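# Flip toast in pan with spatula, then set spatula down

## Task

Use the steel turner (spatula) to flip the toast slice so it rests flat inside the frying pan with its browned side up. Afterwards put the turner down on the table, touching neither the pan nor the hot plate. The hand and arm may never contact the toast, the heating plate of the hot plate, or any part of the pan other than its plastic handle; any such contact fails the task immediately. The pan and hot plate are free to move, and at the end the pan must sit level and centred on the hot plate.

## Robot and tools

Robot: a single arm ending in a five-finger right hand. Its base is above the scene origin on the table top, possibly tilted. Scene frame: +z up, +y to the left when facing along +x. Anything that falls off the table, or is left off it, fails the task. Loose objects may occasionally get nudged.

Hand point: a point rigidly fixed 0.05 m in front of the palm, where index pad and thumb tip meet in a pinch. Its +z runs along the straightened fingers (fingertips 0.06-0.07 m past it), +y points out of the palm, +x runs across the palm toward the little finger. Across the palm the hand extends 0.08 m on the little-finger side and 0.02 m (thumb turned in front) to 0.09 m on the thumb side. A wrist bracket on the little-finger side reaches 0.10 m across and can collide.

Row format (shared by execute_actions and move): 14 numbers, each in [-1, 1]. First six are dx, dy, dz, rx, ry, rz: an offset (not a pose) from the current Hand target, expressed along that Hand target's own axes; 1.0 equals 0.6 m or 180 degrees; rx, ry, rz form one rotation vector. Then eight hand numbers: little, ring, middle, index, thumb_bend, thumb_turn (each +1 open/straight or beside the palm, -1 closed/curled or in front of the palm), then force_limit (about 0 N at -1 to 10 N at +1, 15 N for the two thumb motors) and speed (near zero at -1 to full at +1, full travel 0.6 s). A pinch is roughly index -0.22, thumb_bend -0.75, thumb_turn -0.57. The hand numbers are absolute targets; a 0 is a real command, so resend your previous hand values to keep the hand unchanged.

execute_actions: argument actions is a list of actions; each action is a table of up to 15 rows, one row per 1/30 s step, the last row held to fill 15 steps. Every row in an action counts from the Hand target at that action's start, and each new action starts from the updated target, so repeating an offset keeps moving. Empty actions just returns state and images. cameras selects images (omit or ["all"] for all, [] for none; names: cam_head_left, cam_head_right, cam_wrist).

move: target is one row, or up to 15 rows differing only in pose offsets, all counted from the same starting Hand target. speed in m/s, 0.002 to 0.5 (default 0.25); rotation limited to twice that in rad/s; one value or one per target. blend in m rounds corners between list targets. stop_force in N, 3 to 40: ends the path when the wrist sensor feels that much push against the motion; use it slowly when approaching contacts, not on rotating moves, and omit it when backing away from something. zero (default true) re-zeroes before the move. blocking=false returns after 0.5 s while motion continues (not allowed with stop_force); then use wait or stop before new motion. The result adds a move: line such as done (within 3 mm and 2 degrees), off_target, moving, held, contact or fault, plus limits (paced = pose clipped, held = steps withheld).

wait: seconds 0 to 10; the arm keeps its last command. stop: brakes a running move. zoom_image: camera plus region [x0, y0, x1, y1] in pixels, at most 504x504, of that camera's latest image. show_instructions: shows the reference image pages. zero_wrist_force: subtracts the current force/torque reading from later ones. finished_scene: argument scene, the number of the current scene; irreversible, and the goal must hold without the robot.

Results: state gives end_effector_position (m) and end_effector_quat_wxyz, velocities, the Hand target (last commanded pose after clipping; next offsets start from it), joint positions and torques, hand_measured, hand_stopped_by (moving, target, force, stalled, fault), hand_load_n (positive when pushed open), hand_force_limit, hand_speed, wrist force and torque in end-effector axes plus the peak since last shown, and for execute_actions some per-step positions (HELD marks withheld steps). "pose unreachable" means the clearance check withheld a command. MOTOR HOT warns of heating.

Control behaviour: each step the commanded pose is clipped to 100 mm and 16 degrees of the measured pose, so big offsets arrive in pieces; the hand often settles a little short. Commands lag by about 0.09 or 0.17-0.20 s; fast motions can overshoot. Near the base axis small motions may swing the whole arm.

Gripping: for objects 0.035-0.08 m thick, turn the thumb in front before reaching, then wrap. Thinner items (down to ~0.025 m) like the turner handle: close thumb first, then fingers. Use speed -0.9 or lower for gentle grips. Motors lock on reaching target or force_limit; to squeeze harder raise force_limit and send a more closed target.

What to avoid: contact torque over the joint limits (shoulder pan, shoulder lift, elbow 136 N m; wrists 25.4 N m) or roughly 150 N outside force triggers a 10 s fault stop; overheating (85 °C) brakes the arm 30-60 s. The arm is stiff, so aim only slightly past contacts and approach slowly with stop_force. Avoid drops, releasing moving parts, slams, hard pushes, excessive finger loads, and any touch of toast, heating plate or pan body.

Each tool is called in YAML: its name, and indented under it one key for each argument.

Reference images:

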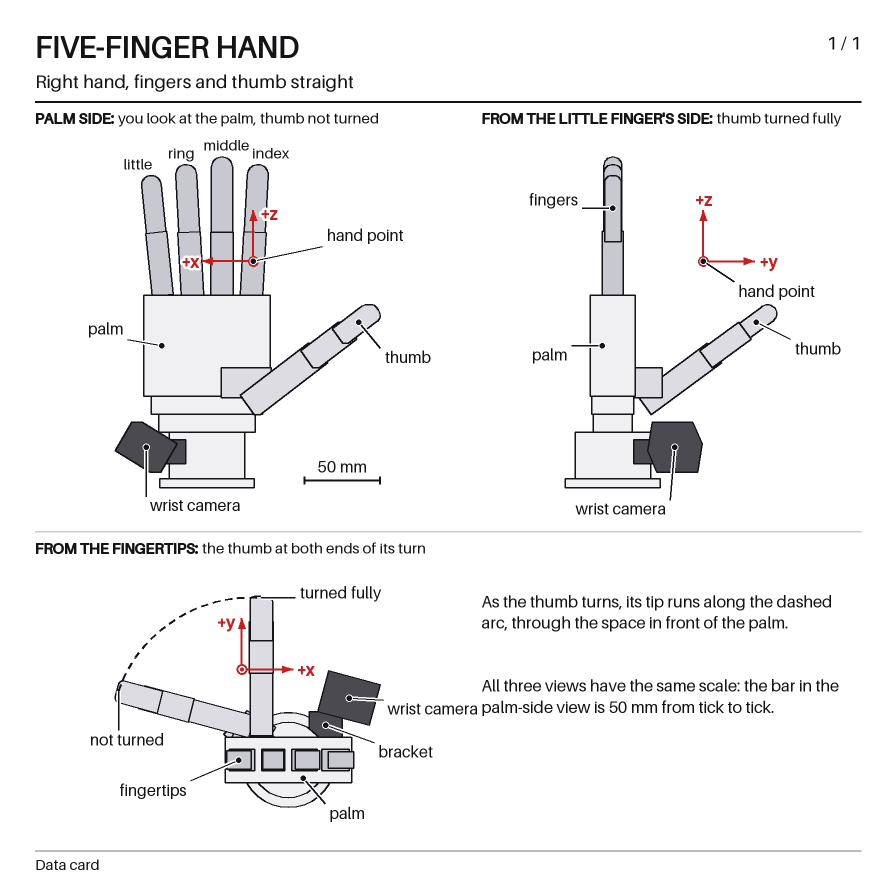

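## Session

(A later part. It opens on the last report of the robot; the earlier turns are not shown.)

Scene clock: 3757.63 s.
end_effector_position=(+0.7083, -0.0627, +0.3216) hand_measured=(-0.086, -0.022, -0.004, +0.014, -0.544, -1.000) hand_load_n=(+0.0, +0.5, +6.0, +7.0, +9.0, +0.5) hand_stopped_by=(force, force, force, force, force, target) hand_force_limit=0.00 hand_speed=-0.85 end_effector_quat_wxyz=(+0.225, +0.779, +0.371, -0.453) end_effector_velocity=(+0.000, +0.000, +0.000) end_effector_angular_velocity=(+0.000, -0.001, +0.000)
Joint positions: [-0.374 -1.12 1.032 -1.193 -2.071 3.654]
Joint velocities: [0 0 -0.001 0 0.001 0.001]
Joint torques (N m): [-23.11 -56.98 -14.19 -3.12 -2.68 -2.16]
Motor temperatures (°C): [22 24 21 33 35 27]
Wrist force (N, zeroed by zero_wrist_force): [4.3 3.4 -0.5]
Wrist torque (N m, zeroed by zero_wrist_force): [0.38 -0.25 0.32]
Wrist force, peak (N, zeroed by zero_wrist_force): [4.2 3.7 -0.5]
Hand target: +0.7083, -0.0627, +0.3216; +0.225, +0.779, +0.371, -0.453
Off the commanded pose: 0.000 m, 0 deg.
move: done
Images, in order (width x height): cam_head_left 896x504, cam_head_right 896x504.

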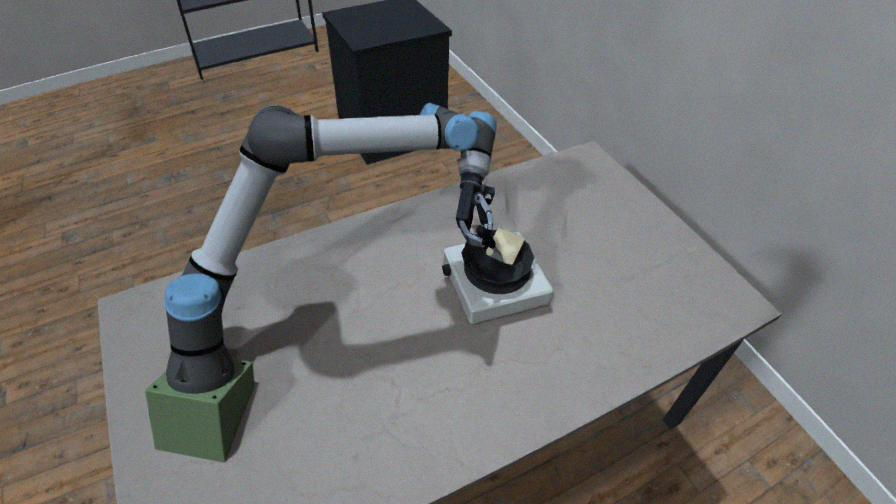

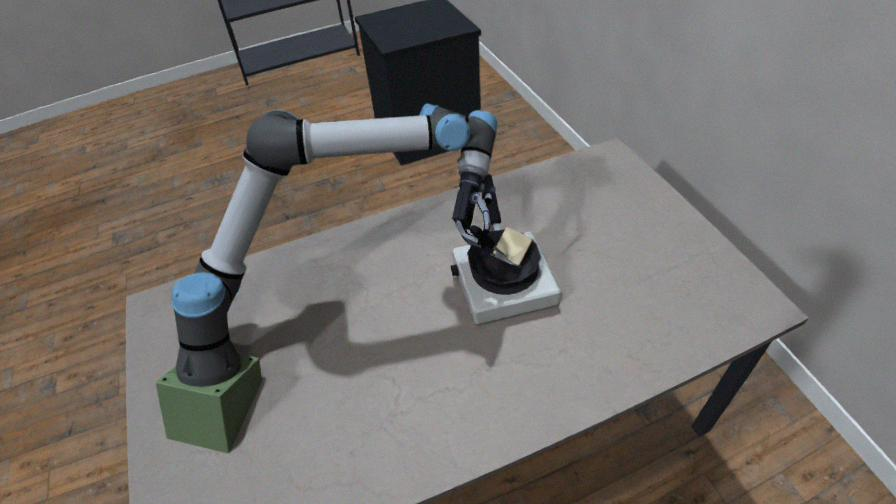

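move:
  target: [0.0158,0.0094,-0.0279,0,0,0,-1,-1,-1,-1,-1,-1,0,-0.85]
  speed: 0.02
  stop_force: 4
  cameras: ["cam_head_left","cam_head_right"]

zoom_image:
  camera: "cam_head_left"
  region: [460, 220, 550, 300]

zoom_image:
  camera: "cam_head_right"
  region: [465, 220, 555, 300]

Scene clock: 3770.47 s.
end_effector_position=(+0.7247, -0.0512, +0.3216) hand_measured=(-0.086, -0.022, -0.004, +0.014, -0.544, -1.000) hand_load_n=(+0.0, +0.5, +6.0, +7.5, +9.0, +0.5) hand_stopped_by=(force, force, force, force, force, target) hand_force_limit=0.00 hand_speed=-0.85 end_effector_quat_wxyz=(+0.225, +0.779, +0.371, -0.453) end_effector_velocity=(+0.000, +0.001, +0.000) end_effector_angular_velocity=(-0.001, +0.000, +0.001)
Joint positions: [-0.356 -1.073 0.937 -1.135 -2.065 3.674]
Joint velocities: [0.001 0 0.001 -0.001 -0.001 0.001]
Joint torques (N m): [-23.18 -58.62 -13.81 -3.04 -2.32 -2.13]
Motor temperatures (°C): [22 24 21 32 35 27]
Wrist force (N, zeroed by zero_wrist_force): [4.2 3.5 -0.6]
Wrist torque (N m, zeroed by zero_wrist_force): [0.38 -0.24 0.33]
Wrist force, peak (N, zeroed by zero_wrist_force): [4.2 3.9 -0.5]
Hand target: +0.7247, -0.0512, +0.3216; +0.225, +0.779, +0.371, -0.453
Off the commanded pose: 0.000 m, 0 deg.
move: done
Images, in order (width x height): cam_head_left 896x504, cam_head_right 896x504.

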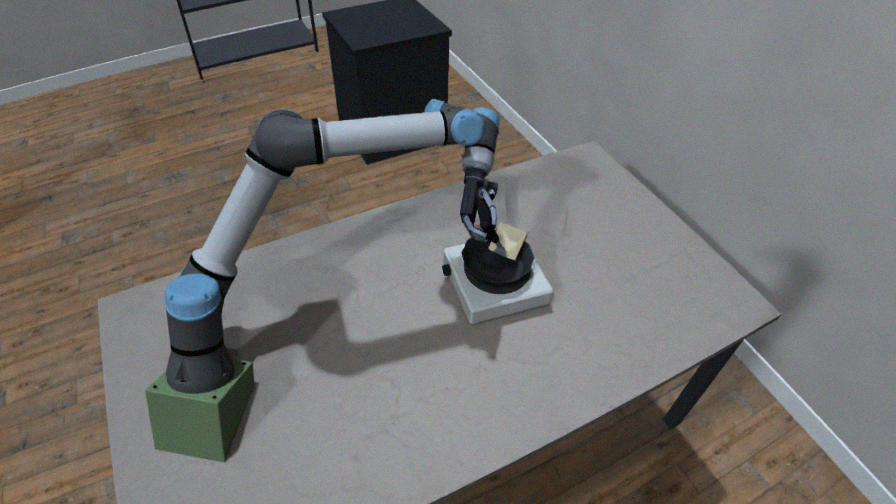

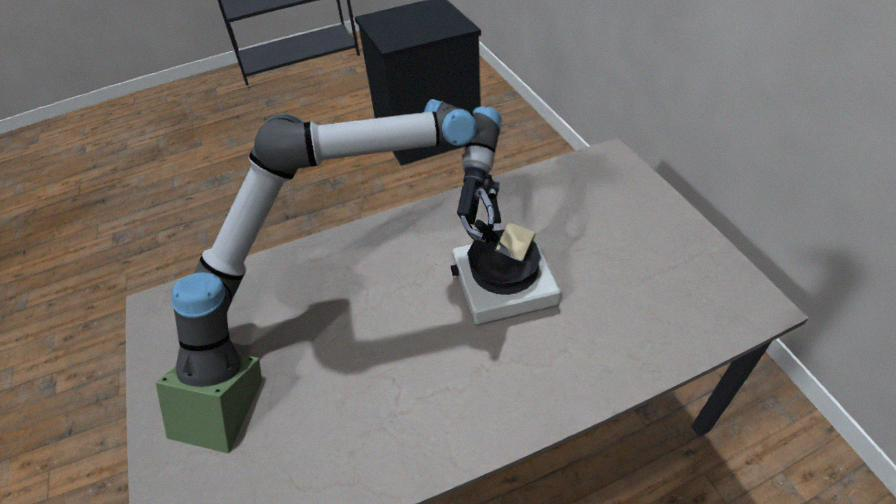

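Scaled by 5.600.

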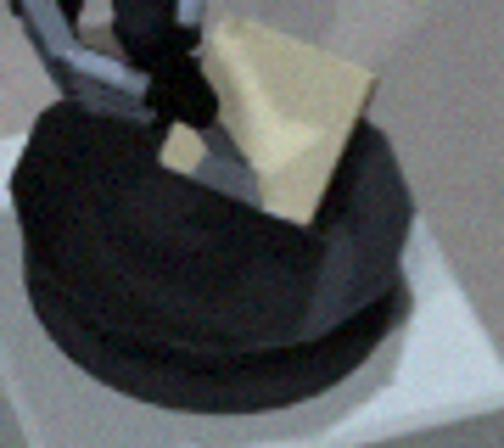

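Scaled by 5.600.

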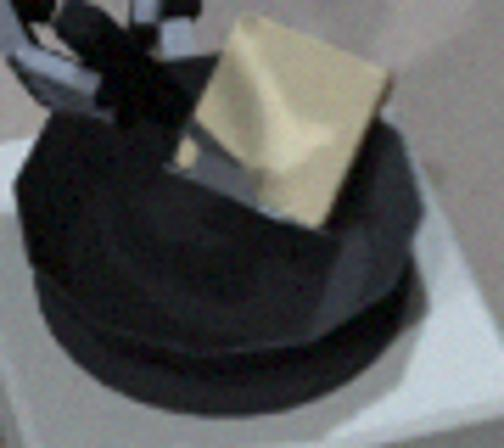

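move:
  target: [0.0142,0.0085,-0.0251,0,0,0,-1,-1,-1,-1,-1,-1,0,-0.85]
  speed: 0.02
  stop_force: 3
  cameras: ["cam_head_left","cam_head_right"]

zoom_image:
  camera: "cam_head_left"
  region: [460, 220, 550, 300]

zoom_image:
  camera: "cam_head_right"
  region: [465, 220, 555, 300]

Scene clock: 3775.00 s.
end_effector_position=(+0.7394, -0.0409, +0.3216) hand_measured=(-0.086, -0.022, -0.004, +0.014, -0.544, -1.000) hand_load_n=(+0.0, +0.5, +6.0, +7.5, +9.0, +1.0) hand_stopped_by=(force, force, force, force, force, target) hand_force_limit=0.00 hand_speed=-0.85 end_effector_quat_wxyz=(+0.225, +0.779, +0.371, -0.453) end_effector_velocity=(+0.000, +0.000, +0.000) end_effector_angular_velocity=(+0.000, +0.002, +0.001)
Joint positions: [-0.34 -1.027 0.843 -1.079 -2.061 3.692]
Joint velocities: [0 0 0 0.001 -0.001 -0.002]
Joint torques (N m): [-23.82 -60.15 -14.49 -2.91 -2.46 -2.15]
Motor temperatures (°C): [22 24 21 32 35 27]
Wrist force (N, zeroed by zero_wrist_force): [4.1 3.4 -0.3]
Wrist torque (N m, zeroed by zero_wrist_force): [0.40 -0.24 0.34]
Wrist force, peak (N, zeroed by zero_wrist_force): [4.2 3.7 -0.5]
Hand target: +0.7394, -0.0409, +0.3216; +0.225, +0.779, +0.371, -0.453
Off the commanded pose: 0.000 m, 0 deg.
move: done
Images, in order (width x height): cam_head_left 896x504, cam_head_right 896x504.

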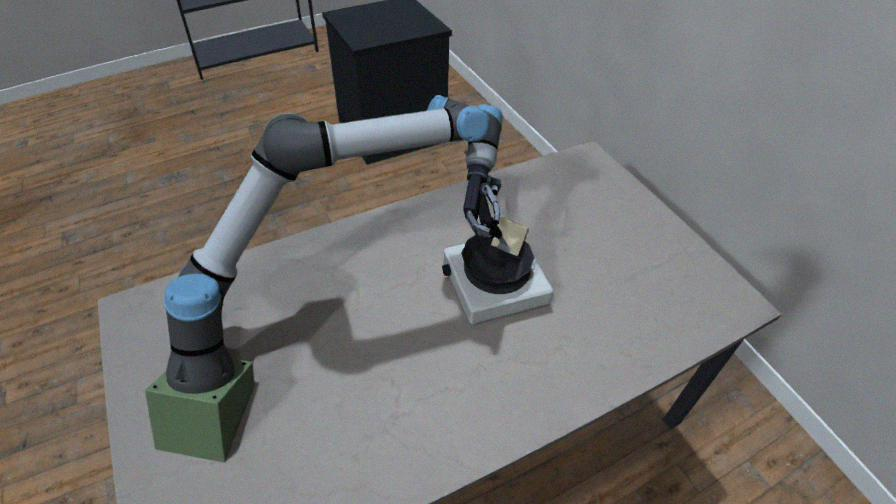

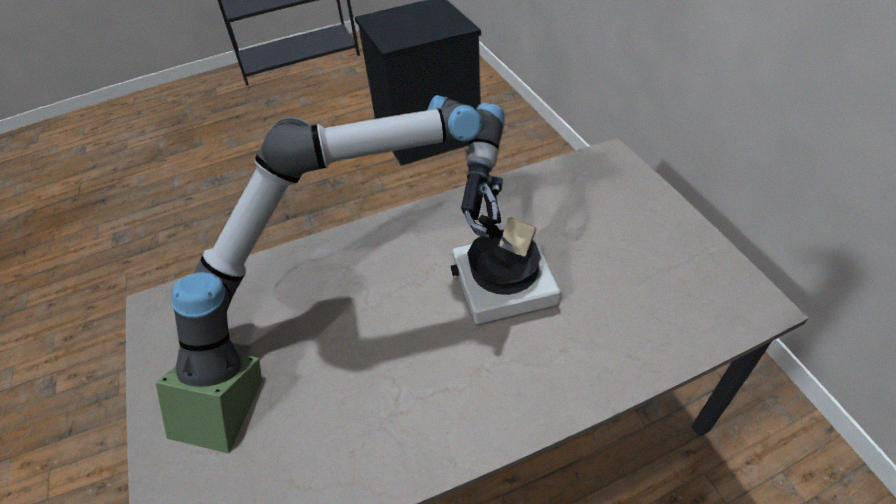

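Scaled by 5.600.

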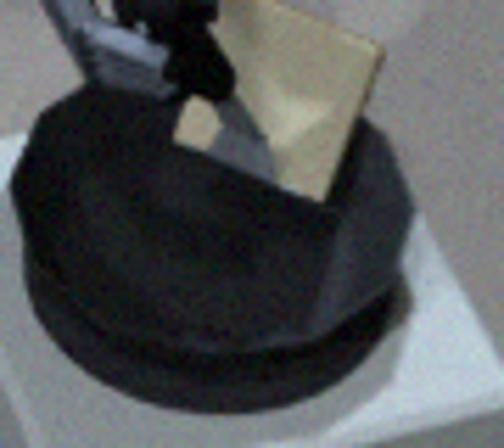

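Scaled by 5.600.

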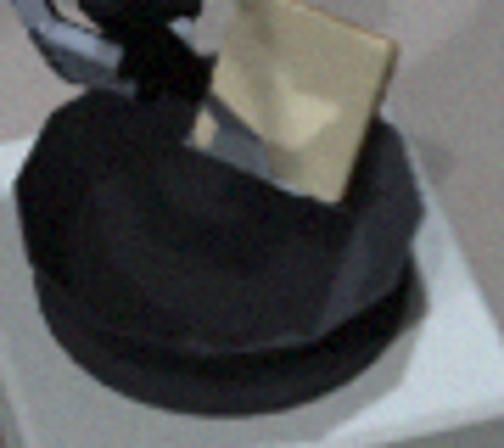

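move:
  target: [0.0079,0.0047,-0.014,0,0,0,-1,-1,-1,-1,-1,-1,0,-0.85]
  speed: 0.01
  stop_force: 3
  cameras: ["cam_head_left","cam_head_right"]

zoom_image:
  camera: "cam_head_left"
  region: [460, 210, 550, 300]

zoom_image:
  camera: "cam_head_right"
  region: [465, 210, 555, 300]

Scene clock: 3778.70 s.
end_effector_position=(+0.7408, -0.0400, +0.3218) hand_measured=(-0.086, -0.022, -0.004, +0.014, -0.544, -1.000) hand_load_n=(+0.5, +0.5, +6.0, +7.0, +9.5, +1.5) hand_stopped_by=(force, force, force, force, force, target) hand_force_limit=0.00 hand_speed=-0.85 end_effector_quat_wxyz=(+0.225, +0.779, +0.371, -0.453) end_effector_velocity=(+0.000, +0.000, +0.001) end_effector_angular_velocity=(+0.000, -0.001, +0.000)
Joint positions: [-0.338 -1.023 0.834 -1.074 -2.06 3.693]
Joint velocities: [-0.001 -0.001 -0.001 0 0 -0.001]
Joint torques (N m): [-23.58 -60.89 -26.27 -1.6 -2.45 -1.94]
Motor temperatures (°C): [22 24 21 32 35 27]
Wrist force (N, zeroed by zero_wrist_force): [3.3 3.3 0.2]
Wrist torque (N m, zeroed by zero_wrist_force): [0.42 -0.25 0.32]
Wrist force, peak (N, zeroed by zero_wrist_force): [4.5 3.3 0.0]
Hand target: +0.7408, -0.0400, +0.3218; +0.225, +0.779, +0.371, -0.453
Off the commanded pose: 0.008 m, 0 deg.
move: contact
Images, in order (width x height): cam_head_left 896x504, cam_head_right 896x504.

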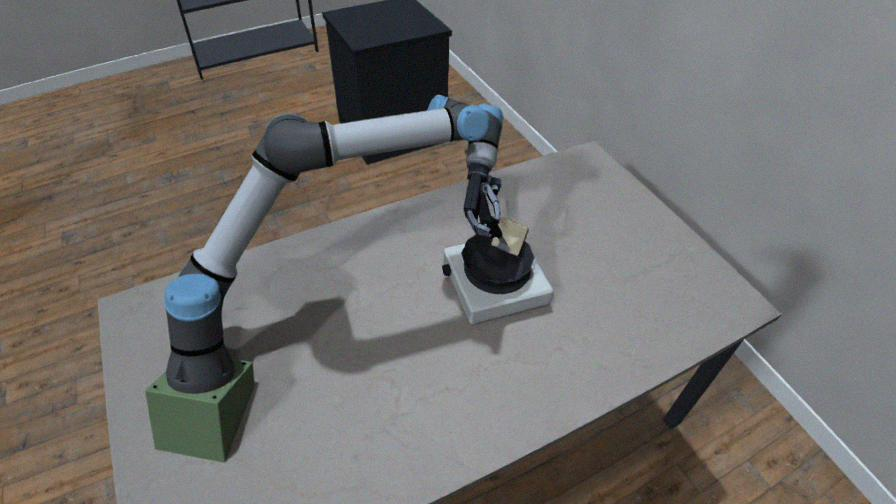

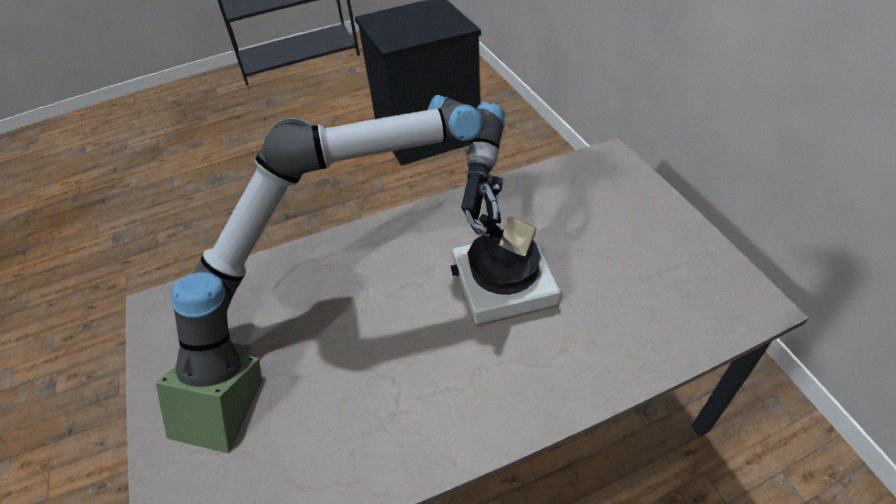

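Scaled by 5.600.

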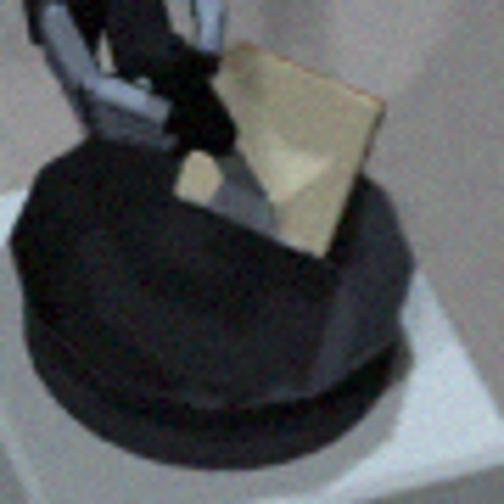

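Scaled by 5.600.

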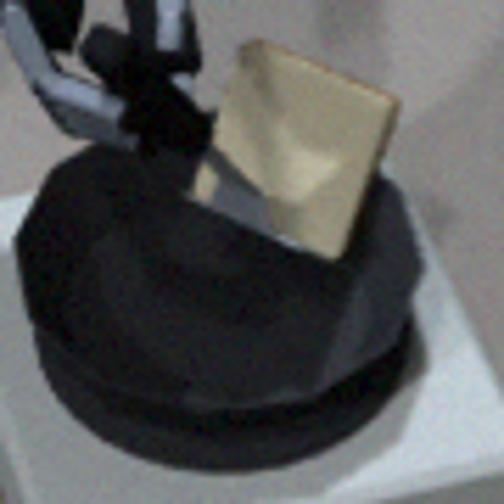

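move:
  target:
    - [-0.0158,-0.0094,0.0279,0,0,0,-1,-1,-1,-1,-1,-1,0,-0.85]
  speed: 0.02
  cameras: ["cam_head_left","cam_head_right"]

zoom_image:
  camera: "cam_head_left"
  region: [460, 210, 550, 300]

zoom_image:
  camera: "cam_head_right"
  region: [465, 210, 555, 300]

Scene clock: 3788.97 s.
end_effector_position=(+0.7244, -0.0515, +0.3220) hand_measured=(-0.086, -0.022, -0.004, +0.014, -0.544, -1.000) hand_load_n=(+1.0, +1.5, +6.0, +6.5, +9.0, +0.5) hand_stopped_by=(force, force, force, force, force, target) hand_force_limit=0.00 hand_speed=-0.85 end_effector_quat_wxyz=(+0.225, +0.779, +0.371, -0.453) end_effector_velocity=(+0.000, +0.001, +0.000) end_effector_angular_velocity=(+0.001, +0.003, +0.000)
Joint positions: [-0.356 -1.075 0.939 -1.137 -2.066 3.673]
Joint velocities: [0.002 0.001 -0.003 0.005 0 0]
Joint torques (N m): [-9.15 -34.6 -29.09 1.29 -1.97 0.72]
Motor temperatures (°C): [22 24 21 32 35 27]
Wrist force (N, zeroed by zero_wrist_force): [4.3 3.8 -0.4]
Wrist torque (N m, zeroed by zero_wrist_force): [0.42 -0.33 0.36]
Wrist force, peak (N, zeroed by zero_wrist_force): [4.3 3.8 -0.4]
Hand target: +0.7244, -0.0515, +0.3218; +0.225, +0.779, +0.371, -0.453
Off the commanded pose: 0.000 m, 0 deg.
move: done
Images, in order (width x height): cam_head_left 896x504, cam_head_right 896x504.

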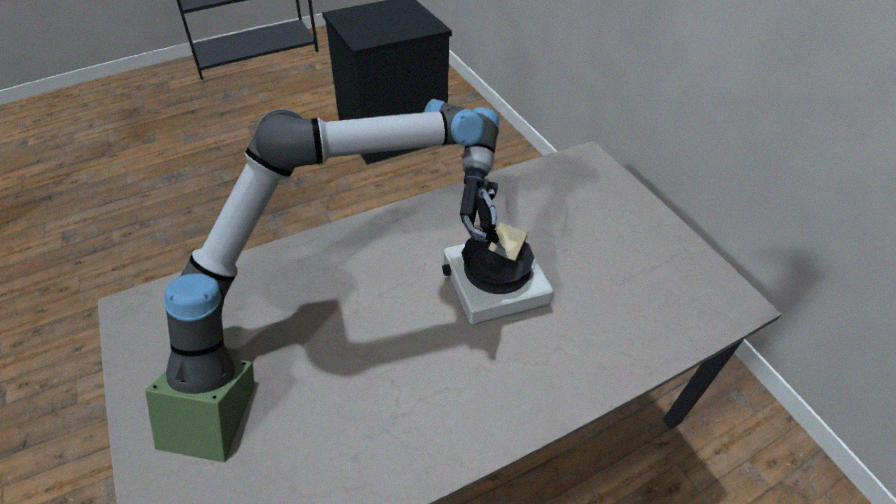

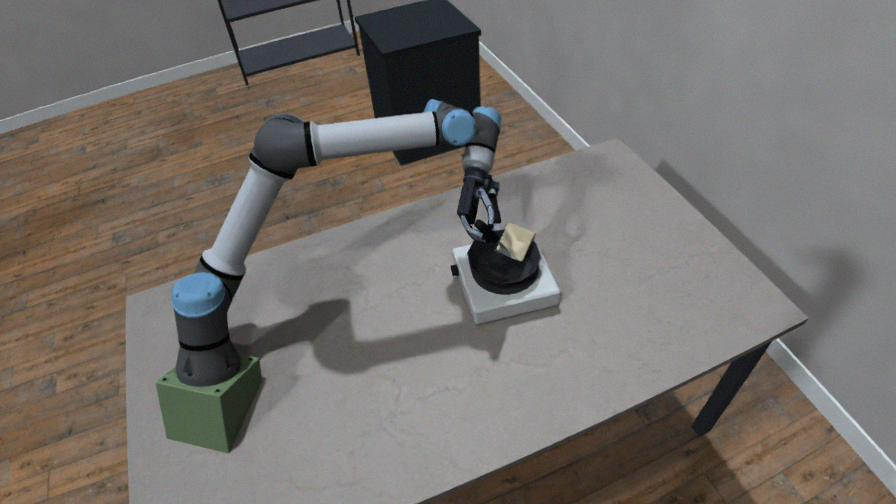

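Scaled by 5.600.

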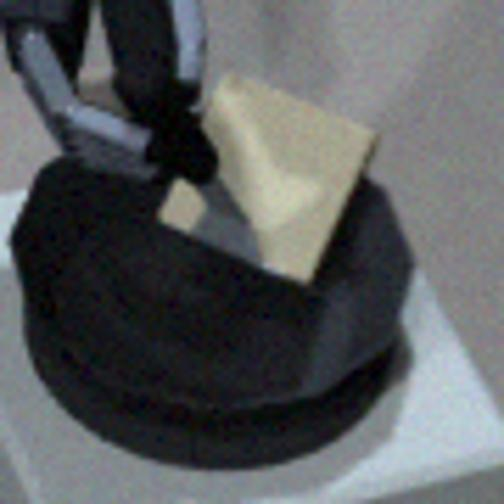

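Scaled by 5.600.

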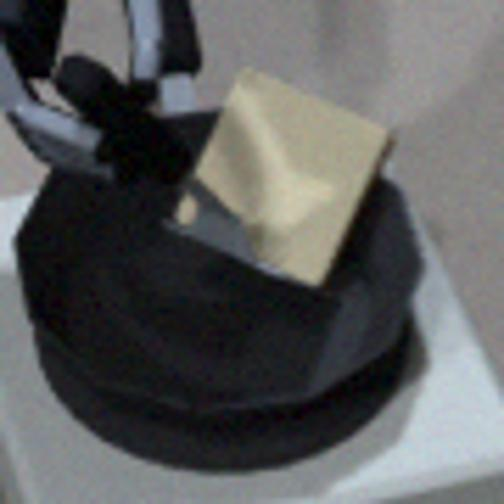

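move:
  target:
    - [-0.0474,-0.0282,0.0836,0,0,0,-1,-1,-1,-1,-1,-1,0,-0.85]
  speed: 0.03
  cameras: ["cam_head_left","cam_head_right"]

zoom_image:
  camera: "cam_head_left"
  region: [460, 210, 550, 300]

zoom_image:
  camera: "cam_head_right"
  region: [465, 210, 555, 300]

Scene clock: 3806.77 s.
end_effector_position=(+0.6753, -0.0860, +0.3221) hand_measured=(-0.086, -0.022, -0.004, +0.014, -0.544, -1.000) hand_load_n=(+1.5, +1.5, +6.0, +6.5, +9.0, +0.5) hand_stopped_by=(force, force, force, force, force, target) hand_force_limit=0.00 hand_speed=-0.85 end_effector_quat_wxyz=(+0.225, +0.779, +0.371, -0.453) end_effector_velocity=(+0.000, +0.001, +0.000) end_effector_angular_velocity=(+0.000, +0.001, -0.003)
Joint positions: [-0.415 -1.203 1.201 -1.301 -2.082 3.609]
Joint velocities: [0.001 0.002 -0.003 0.005 0.001 0.003]
Joint torques (N m): [-6.72 -28.33 -25.9 0.12 -1.45 1.66]
Motor temperatures (°C): [22 24 21 32 35 27]
Wrist force (N, zeroed by zero_wrist_force): [3.7 3.6 0.1]
Wrist torque (N m, zeroed by zero_wrist_force): [0.41 -0.37 0.36]
Wrist force, peak (N, zeroed by zero_wrist_force): [4.5 3.9 0.0]
Hand target: +0.6753, -0.0860, +0.3219; +0.225, +0.779, +0.371, -0.453
Off the commanded pose: 0.000 m, 0 deg.
move: done
Images, in order (width x height): cam_head_left 896x504, cam_head_right 896x504.

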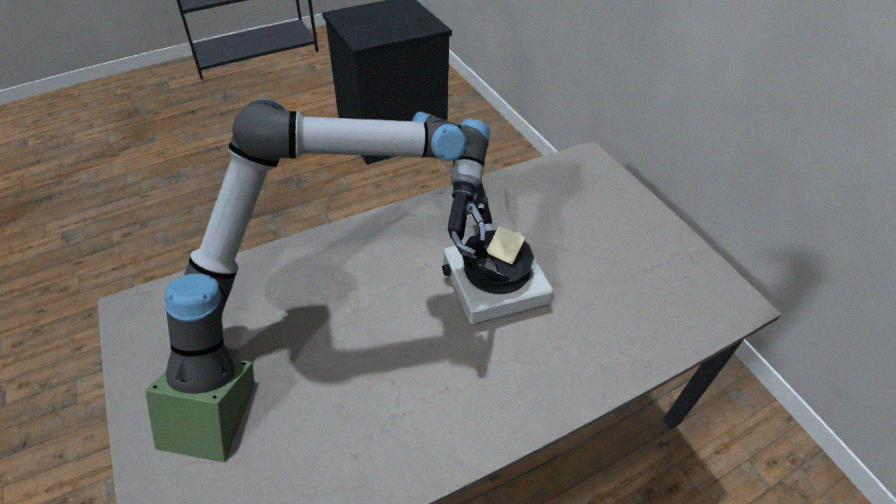

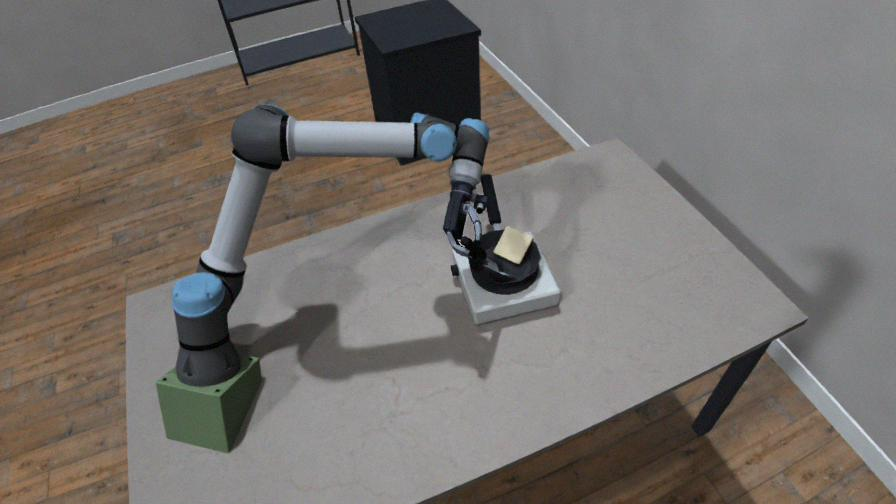

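Scaled by 5.600.

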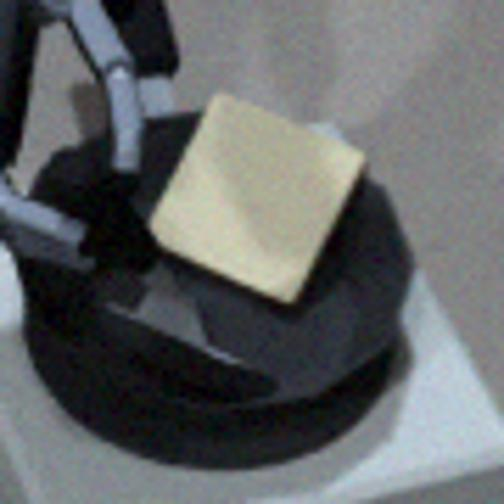

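Scaled by 5.600.

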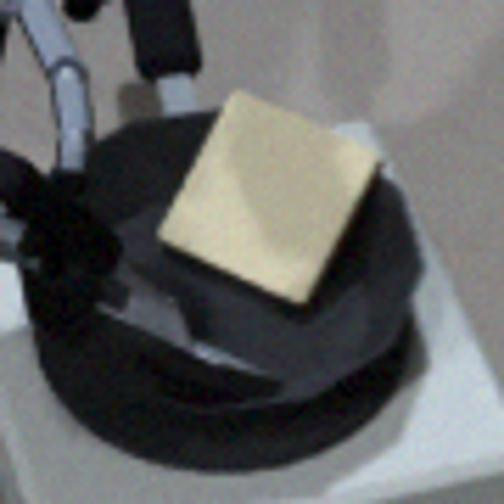

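move:
  target:
    - [-0.0145,0.0003,-0.0081,0,0,0,-1,-1,-1,-1,-1,-1,0,-0.85]
    - [0.0423,-0.0210,0.1145,-0.0139,0.1063,0.0281,-1,-1,-1,-1,-1,-1,0,-0.85]
  speed: 0.06
  cameras: ["cam_head_left","cam_head_right"]

zoom_image:
  camera: "cam_head_left"
  region: [460, 210, 550, 300]

zoom_image:
  camera: "cam_head_right"
  region: [465, 210, 555, 300]

Scene clock: 3863.67 s.
end_effector_position=(+0.6365, -0.1159, +0.2662) hand_measured=(-0.084, -0.022, -0.004, +0.014, -0.544, -1.000) hand_load_n=(+3.5, +4.5, +6.5, +4.0, +10.0, -1.0) hand_stopped_by=(force, force, force, force, force, target) hand_force_limit=0.00 hand_speed=-0.85 end_effector_quat_wxyz=(+0.197, +0.854, +0.378, -0.299) end_effector_velocity=(-0.001, +0.000, +0.000) end_effector_angular_velocity=(-0.001, +0.003, -0.001)
Joint positions: [-0.531 -1.36 1.552 -1.728 -1.81 3.503]
Joint velocities: [0 0.001 0 0.002 -0.002 0.001]
Joint torques (N m): [-6.5 -21.6 -26.35 0.45 -2.37 1.74]
Motor temperatures (°C): [22 24 21 32 35 27]
Wrist force (N, zeroed by zero_wrist_force): [3.9 3.1 1.3]
Wrist torque (N m, zeroed by zero_wrist_force): [0.33 -0.52 0.30]
Wrist force, peak (N, zeroed by zero_wrist_force): [5.7 3.7 0.6]
Hand target: +0.6365, -0.1159, +0.2660; +0.197, +0.854, +0.378, -0.299
Off the commanded pose: 0.000 m, 0 deg.
move: done
Images, in order (width x height): cam_head_left 896x504, cam_head_right 896x504.

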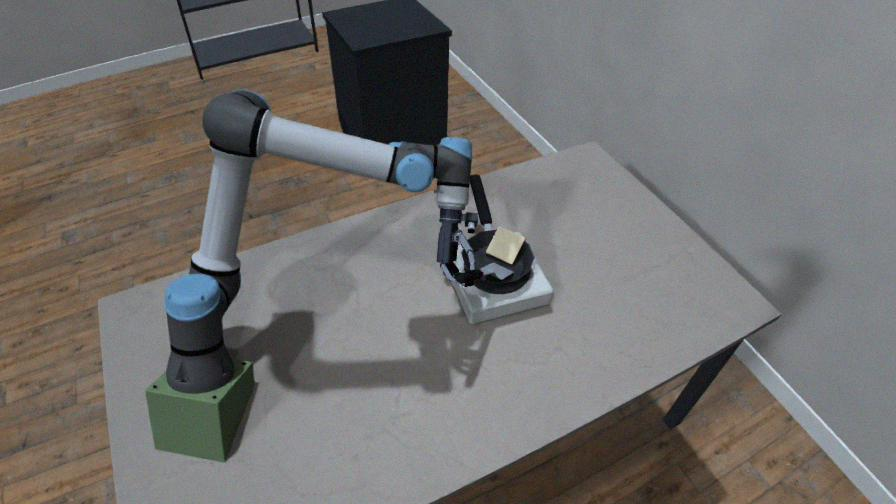

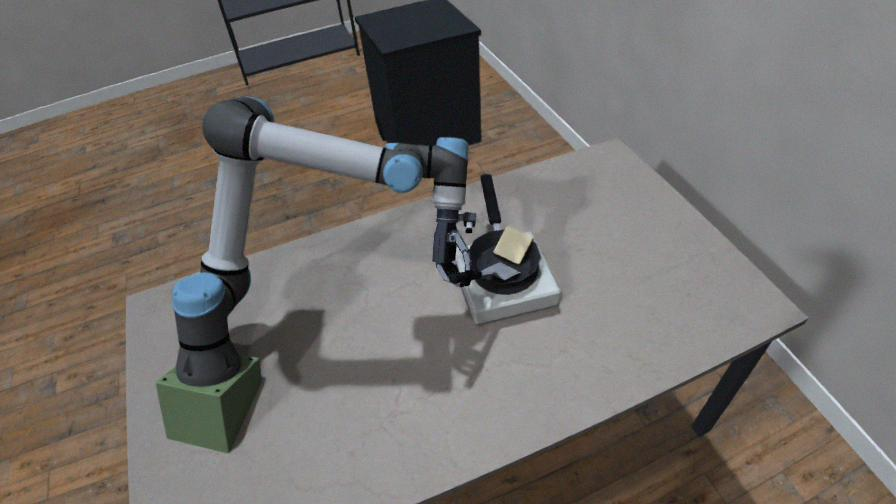

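Scaled by 5.600.

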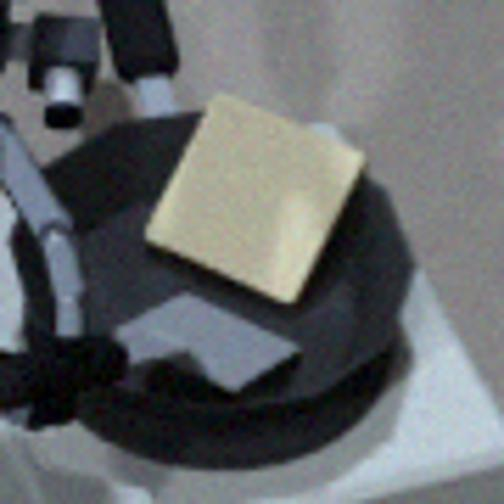

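Scaled by 5.600.

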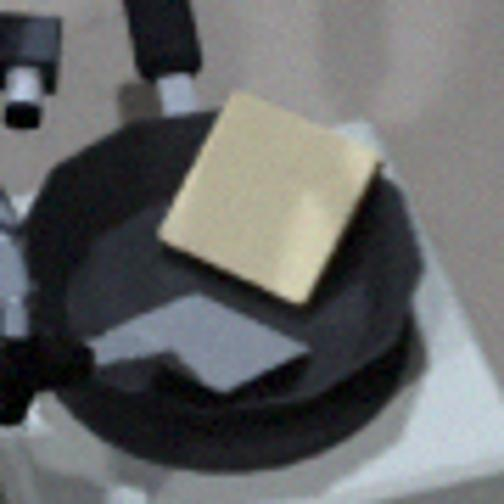

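move:
  target: [0.0329,-0.0056,0.0371,0,0,0,-1,-1,-1,-1,-1,-1,0,-0.85]
  speed: 0.02
  stop_force: 3
  cameras: ["cam_head_left","cam_head_right"]

zoom_image:
  camera: "cam_head_left"
  region: [460, 210, 550, 300]

zoom_image:
  camera: "cam_head_right"
  region: [465, 210, 555, 300]

Scene clock: 3868.80 s.
end_effector_position=(+0.6365, -0.1159, +0.2530) hand_measured=(-0.086, -0.022, -0.004, +0.014, -0.544, -1.000) hand_load_n=(+0.0, +0.0, +5.0, +11.0, +7.5, +3.5) hand_stopped_by=(force, force, force, force, force, target) hand_force_limit=0.00 hand_speed=-0.85 end_effector_quat_wxyz=(+0.197, +0.854, +0.378, -0.299) end_effector_velocity=(+0.000, +0.000, +0.000) end_effector_angular_velocity=(+0.000, +0.000, +0.000)
Joint positions: [-0.521 -1.348 1.567 -1.752 -1.81 3.514]
Joint velocities: [0 0 0 0 0 0]
Joint torques (N m): [-20.5 -44.91 -25 -1.41 -2.28 -2.21]
Motor temperatures (°C): [22 24 21 32 35 27]
Wrist force (N, zeroed by zero_wrist_force): [3.1 3.4 -0.3]
Wrist torque (N m, zeroed by zero_wrist_force): [0.23 -0.08 0.42]
Wrist force, peak (N, zeroed by zero_wrist_force): [4.1 3.4 1.4]
Hand target: +0.6365, -0.1159, +0.2530; +0.197, +0.854, +0.378, -0.299
Off the commanded pose: 0.017 m, 0 deg.
move: contact
Images, in order (width x height): cam_head_left 896x504, cam_head_right 896x504.

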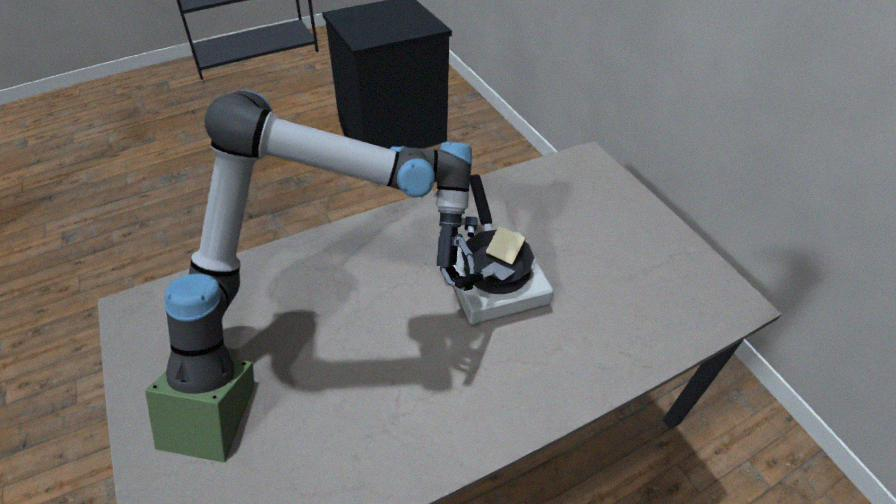

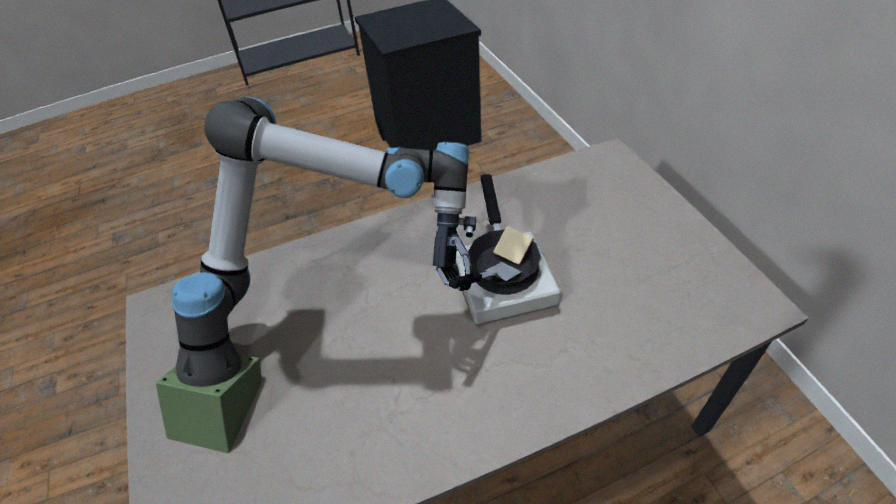

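Scaled by 5.600.

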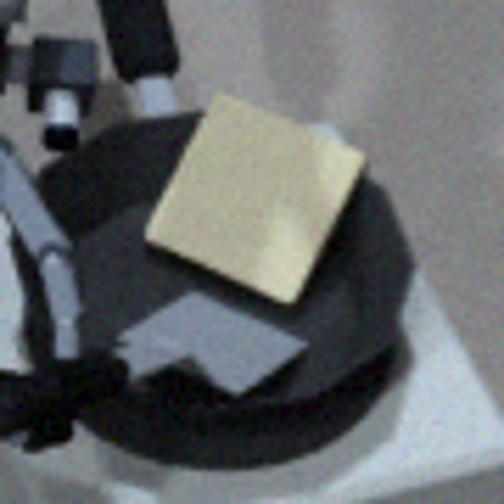

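Scaled by 5.600.

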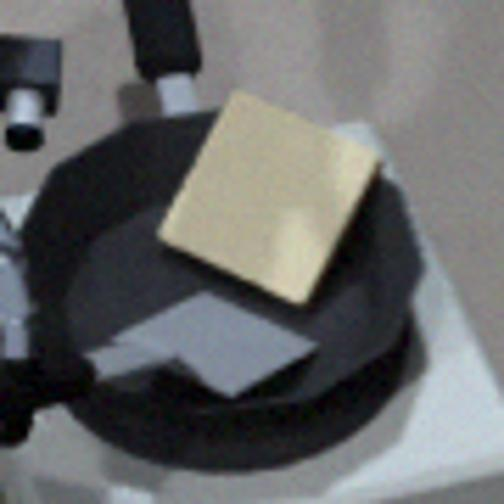

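move:
  target:
    - [-0.011,0.0019,-0.0124,0,0,0,-1,-1,-1,-1,-1,-1,0,-0.85]
    - [0.0027,0.024,-0.0858,0.007,-0.0532,-0.014,-1,-1,-1,-1,-1,-1,0,-0.85]
  speed: 0.05
  cameras: ["cam_head_left","cam_head_right"]

zoom_image:
  camera: "cam_head_left"
  region: [460, 210, 550, 300]

zoom_image:
  camera: "cam_head_right"
  region: [465, 210, 555, 300]

Scene clock: 3876.50 s.
end_effector_position=(+0.6669, -0.0952, +0.2917) hand_measured=(-0.086, -0.022, -0.004, +0.014, -0.544, -1.000) hand_load_n=(+0.0, +0.0, +5.5, +8.5, +9.0, +2.0) hand_stopped_by=(force, force, force, force, force, target) hand_force_limit=0.00 hand_speed=-0.85 end_effector_quat_wxyz=(+0.212, +0.819, +0.376, -0.378) end_effector_velocity=(+0.000, +0.000, +0.000) end_effector_angular_velocity=(+0.001, +0.000, +0.000)
Joint positions: [-0.454 -1.262 1.338 -1.499 -1.949 3.567]
Joint velocities: [-0.001 0 0.001 -0.001 0.001 -0.001]
Joint torques (N m): [-20.39 -50.27 -13.28 -3.71 0.42 -1.95]
Motor temperatures (°C): [22 24 21 32 35 27]
Wrist force (N, zeroed by zero_wrist_force): [2.2 3.1 -0.3]
Wrist torque (N m, zeroed by zero_wrist_force): [0.31 -0.23 0.43]
Wrist force, peak (N, zeroed by zero_wrist_force): [4.6 3.0 0.9]
Hand target: +0.6669, -0.0952, +0.2919; +0.212, +0.819, +0.376, -0.378
Off the commanded pose: 0.000 m, 0 deg.
move: done
Images, in order (width x height): cam_head_left 896x504, cam_head_right 896x504.

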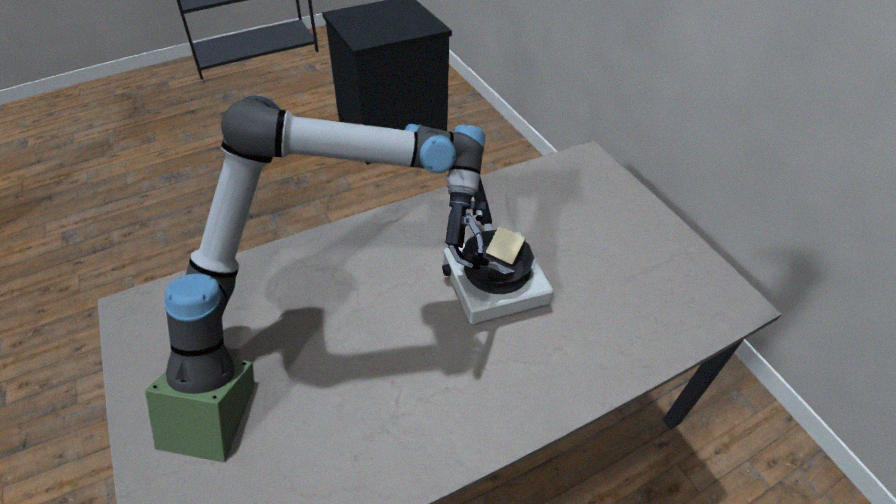

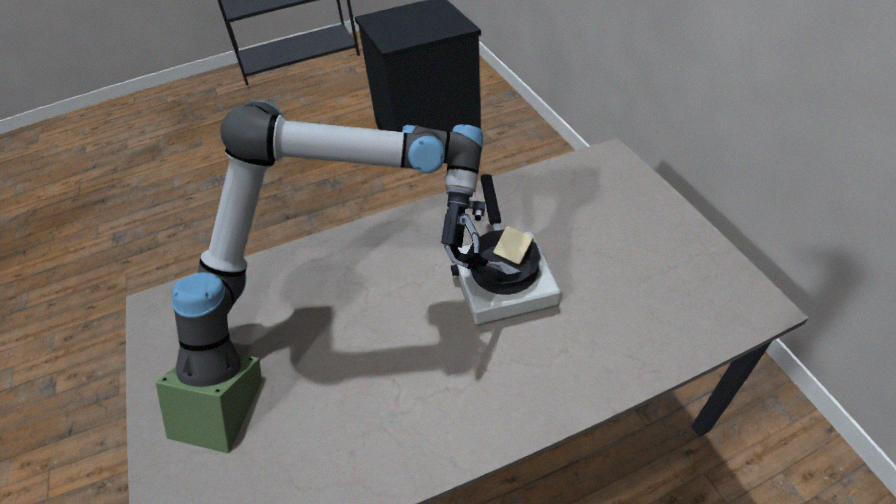

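Scaled by 5.600.

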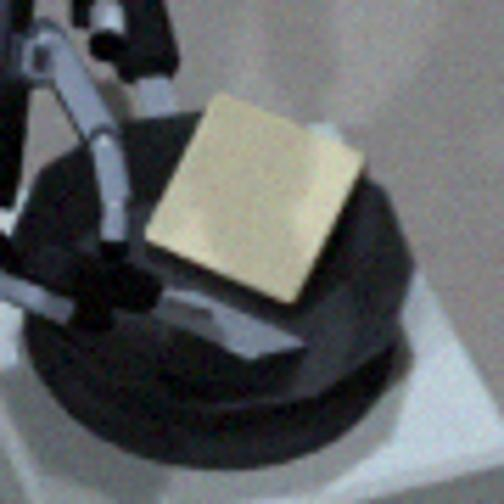

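Scaled by 5.600.

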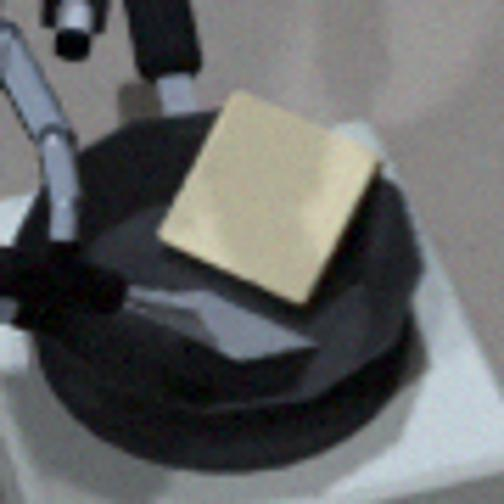

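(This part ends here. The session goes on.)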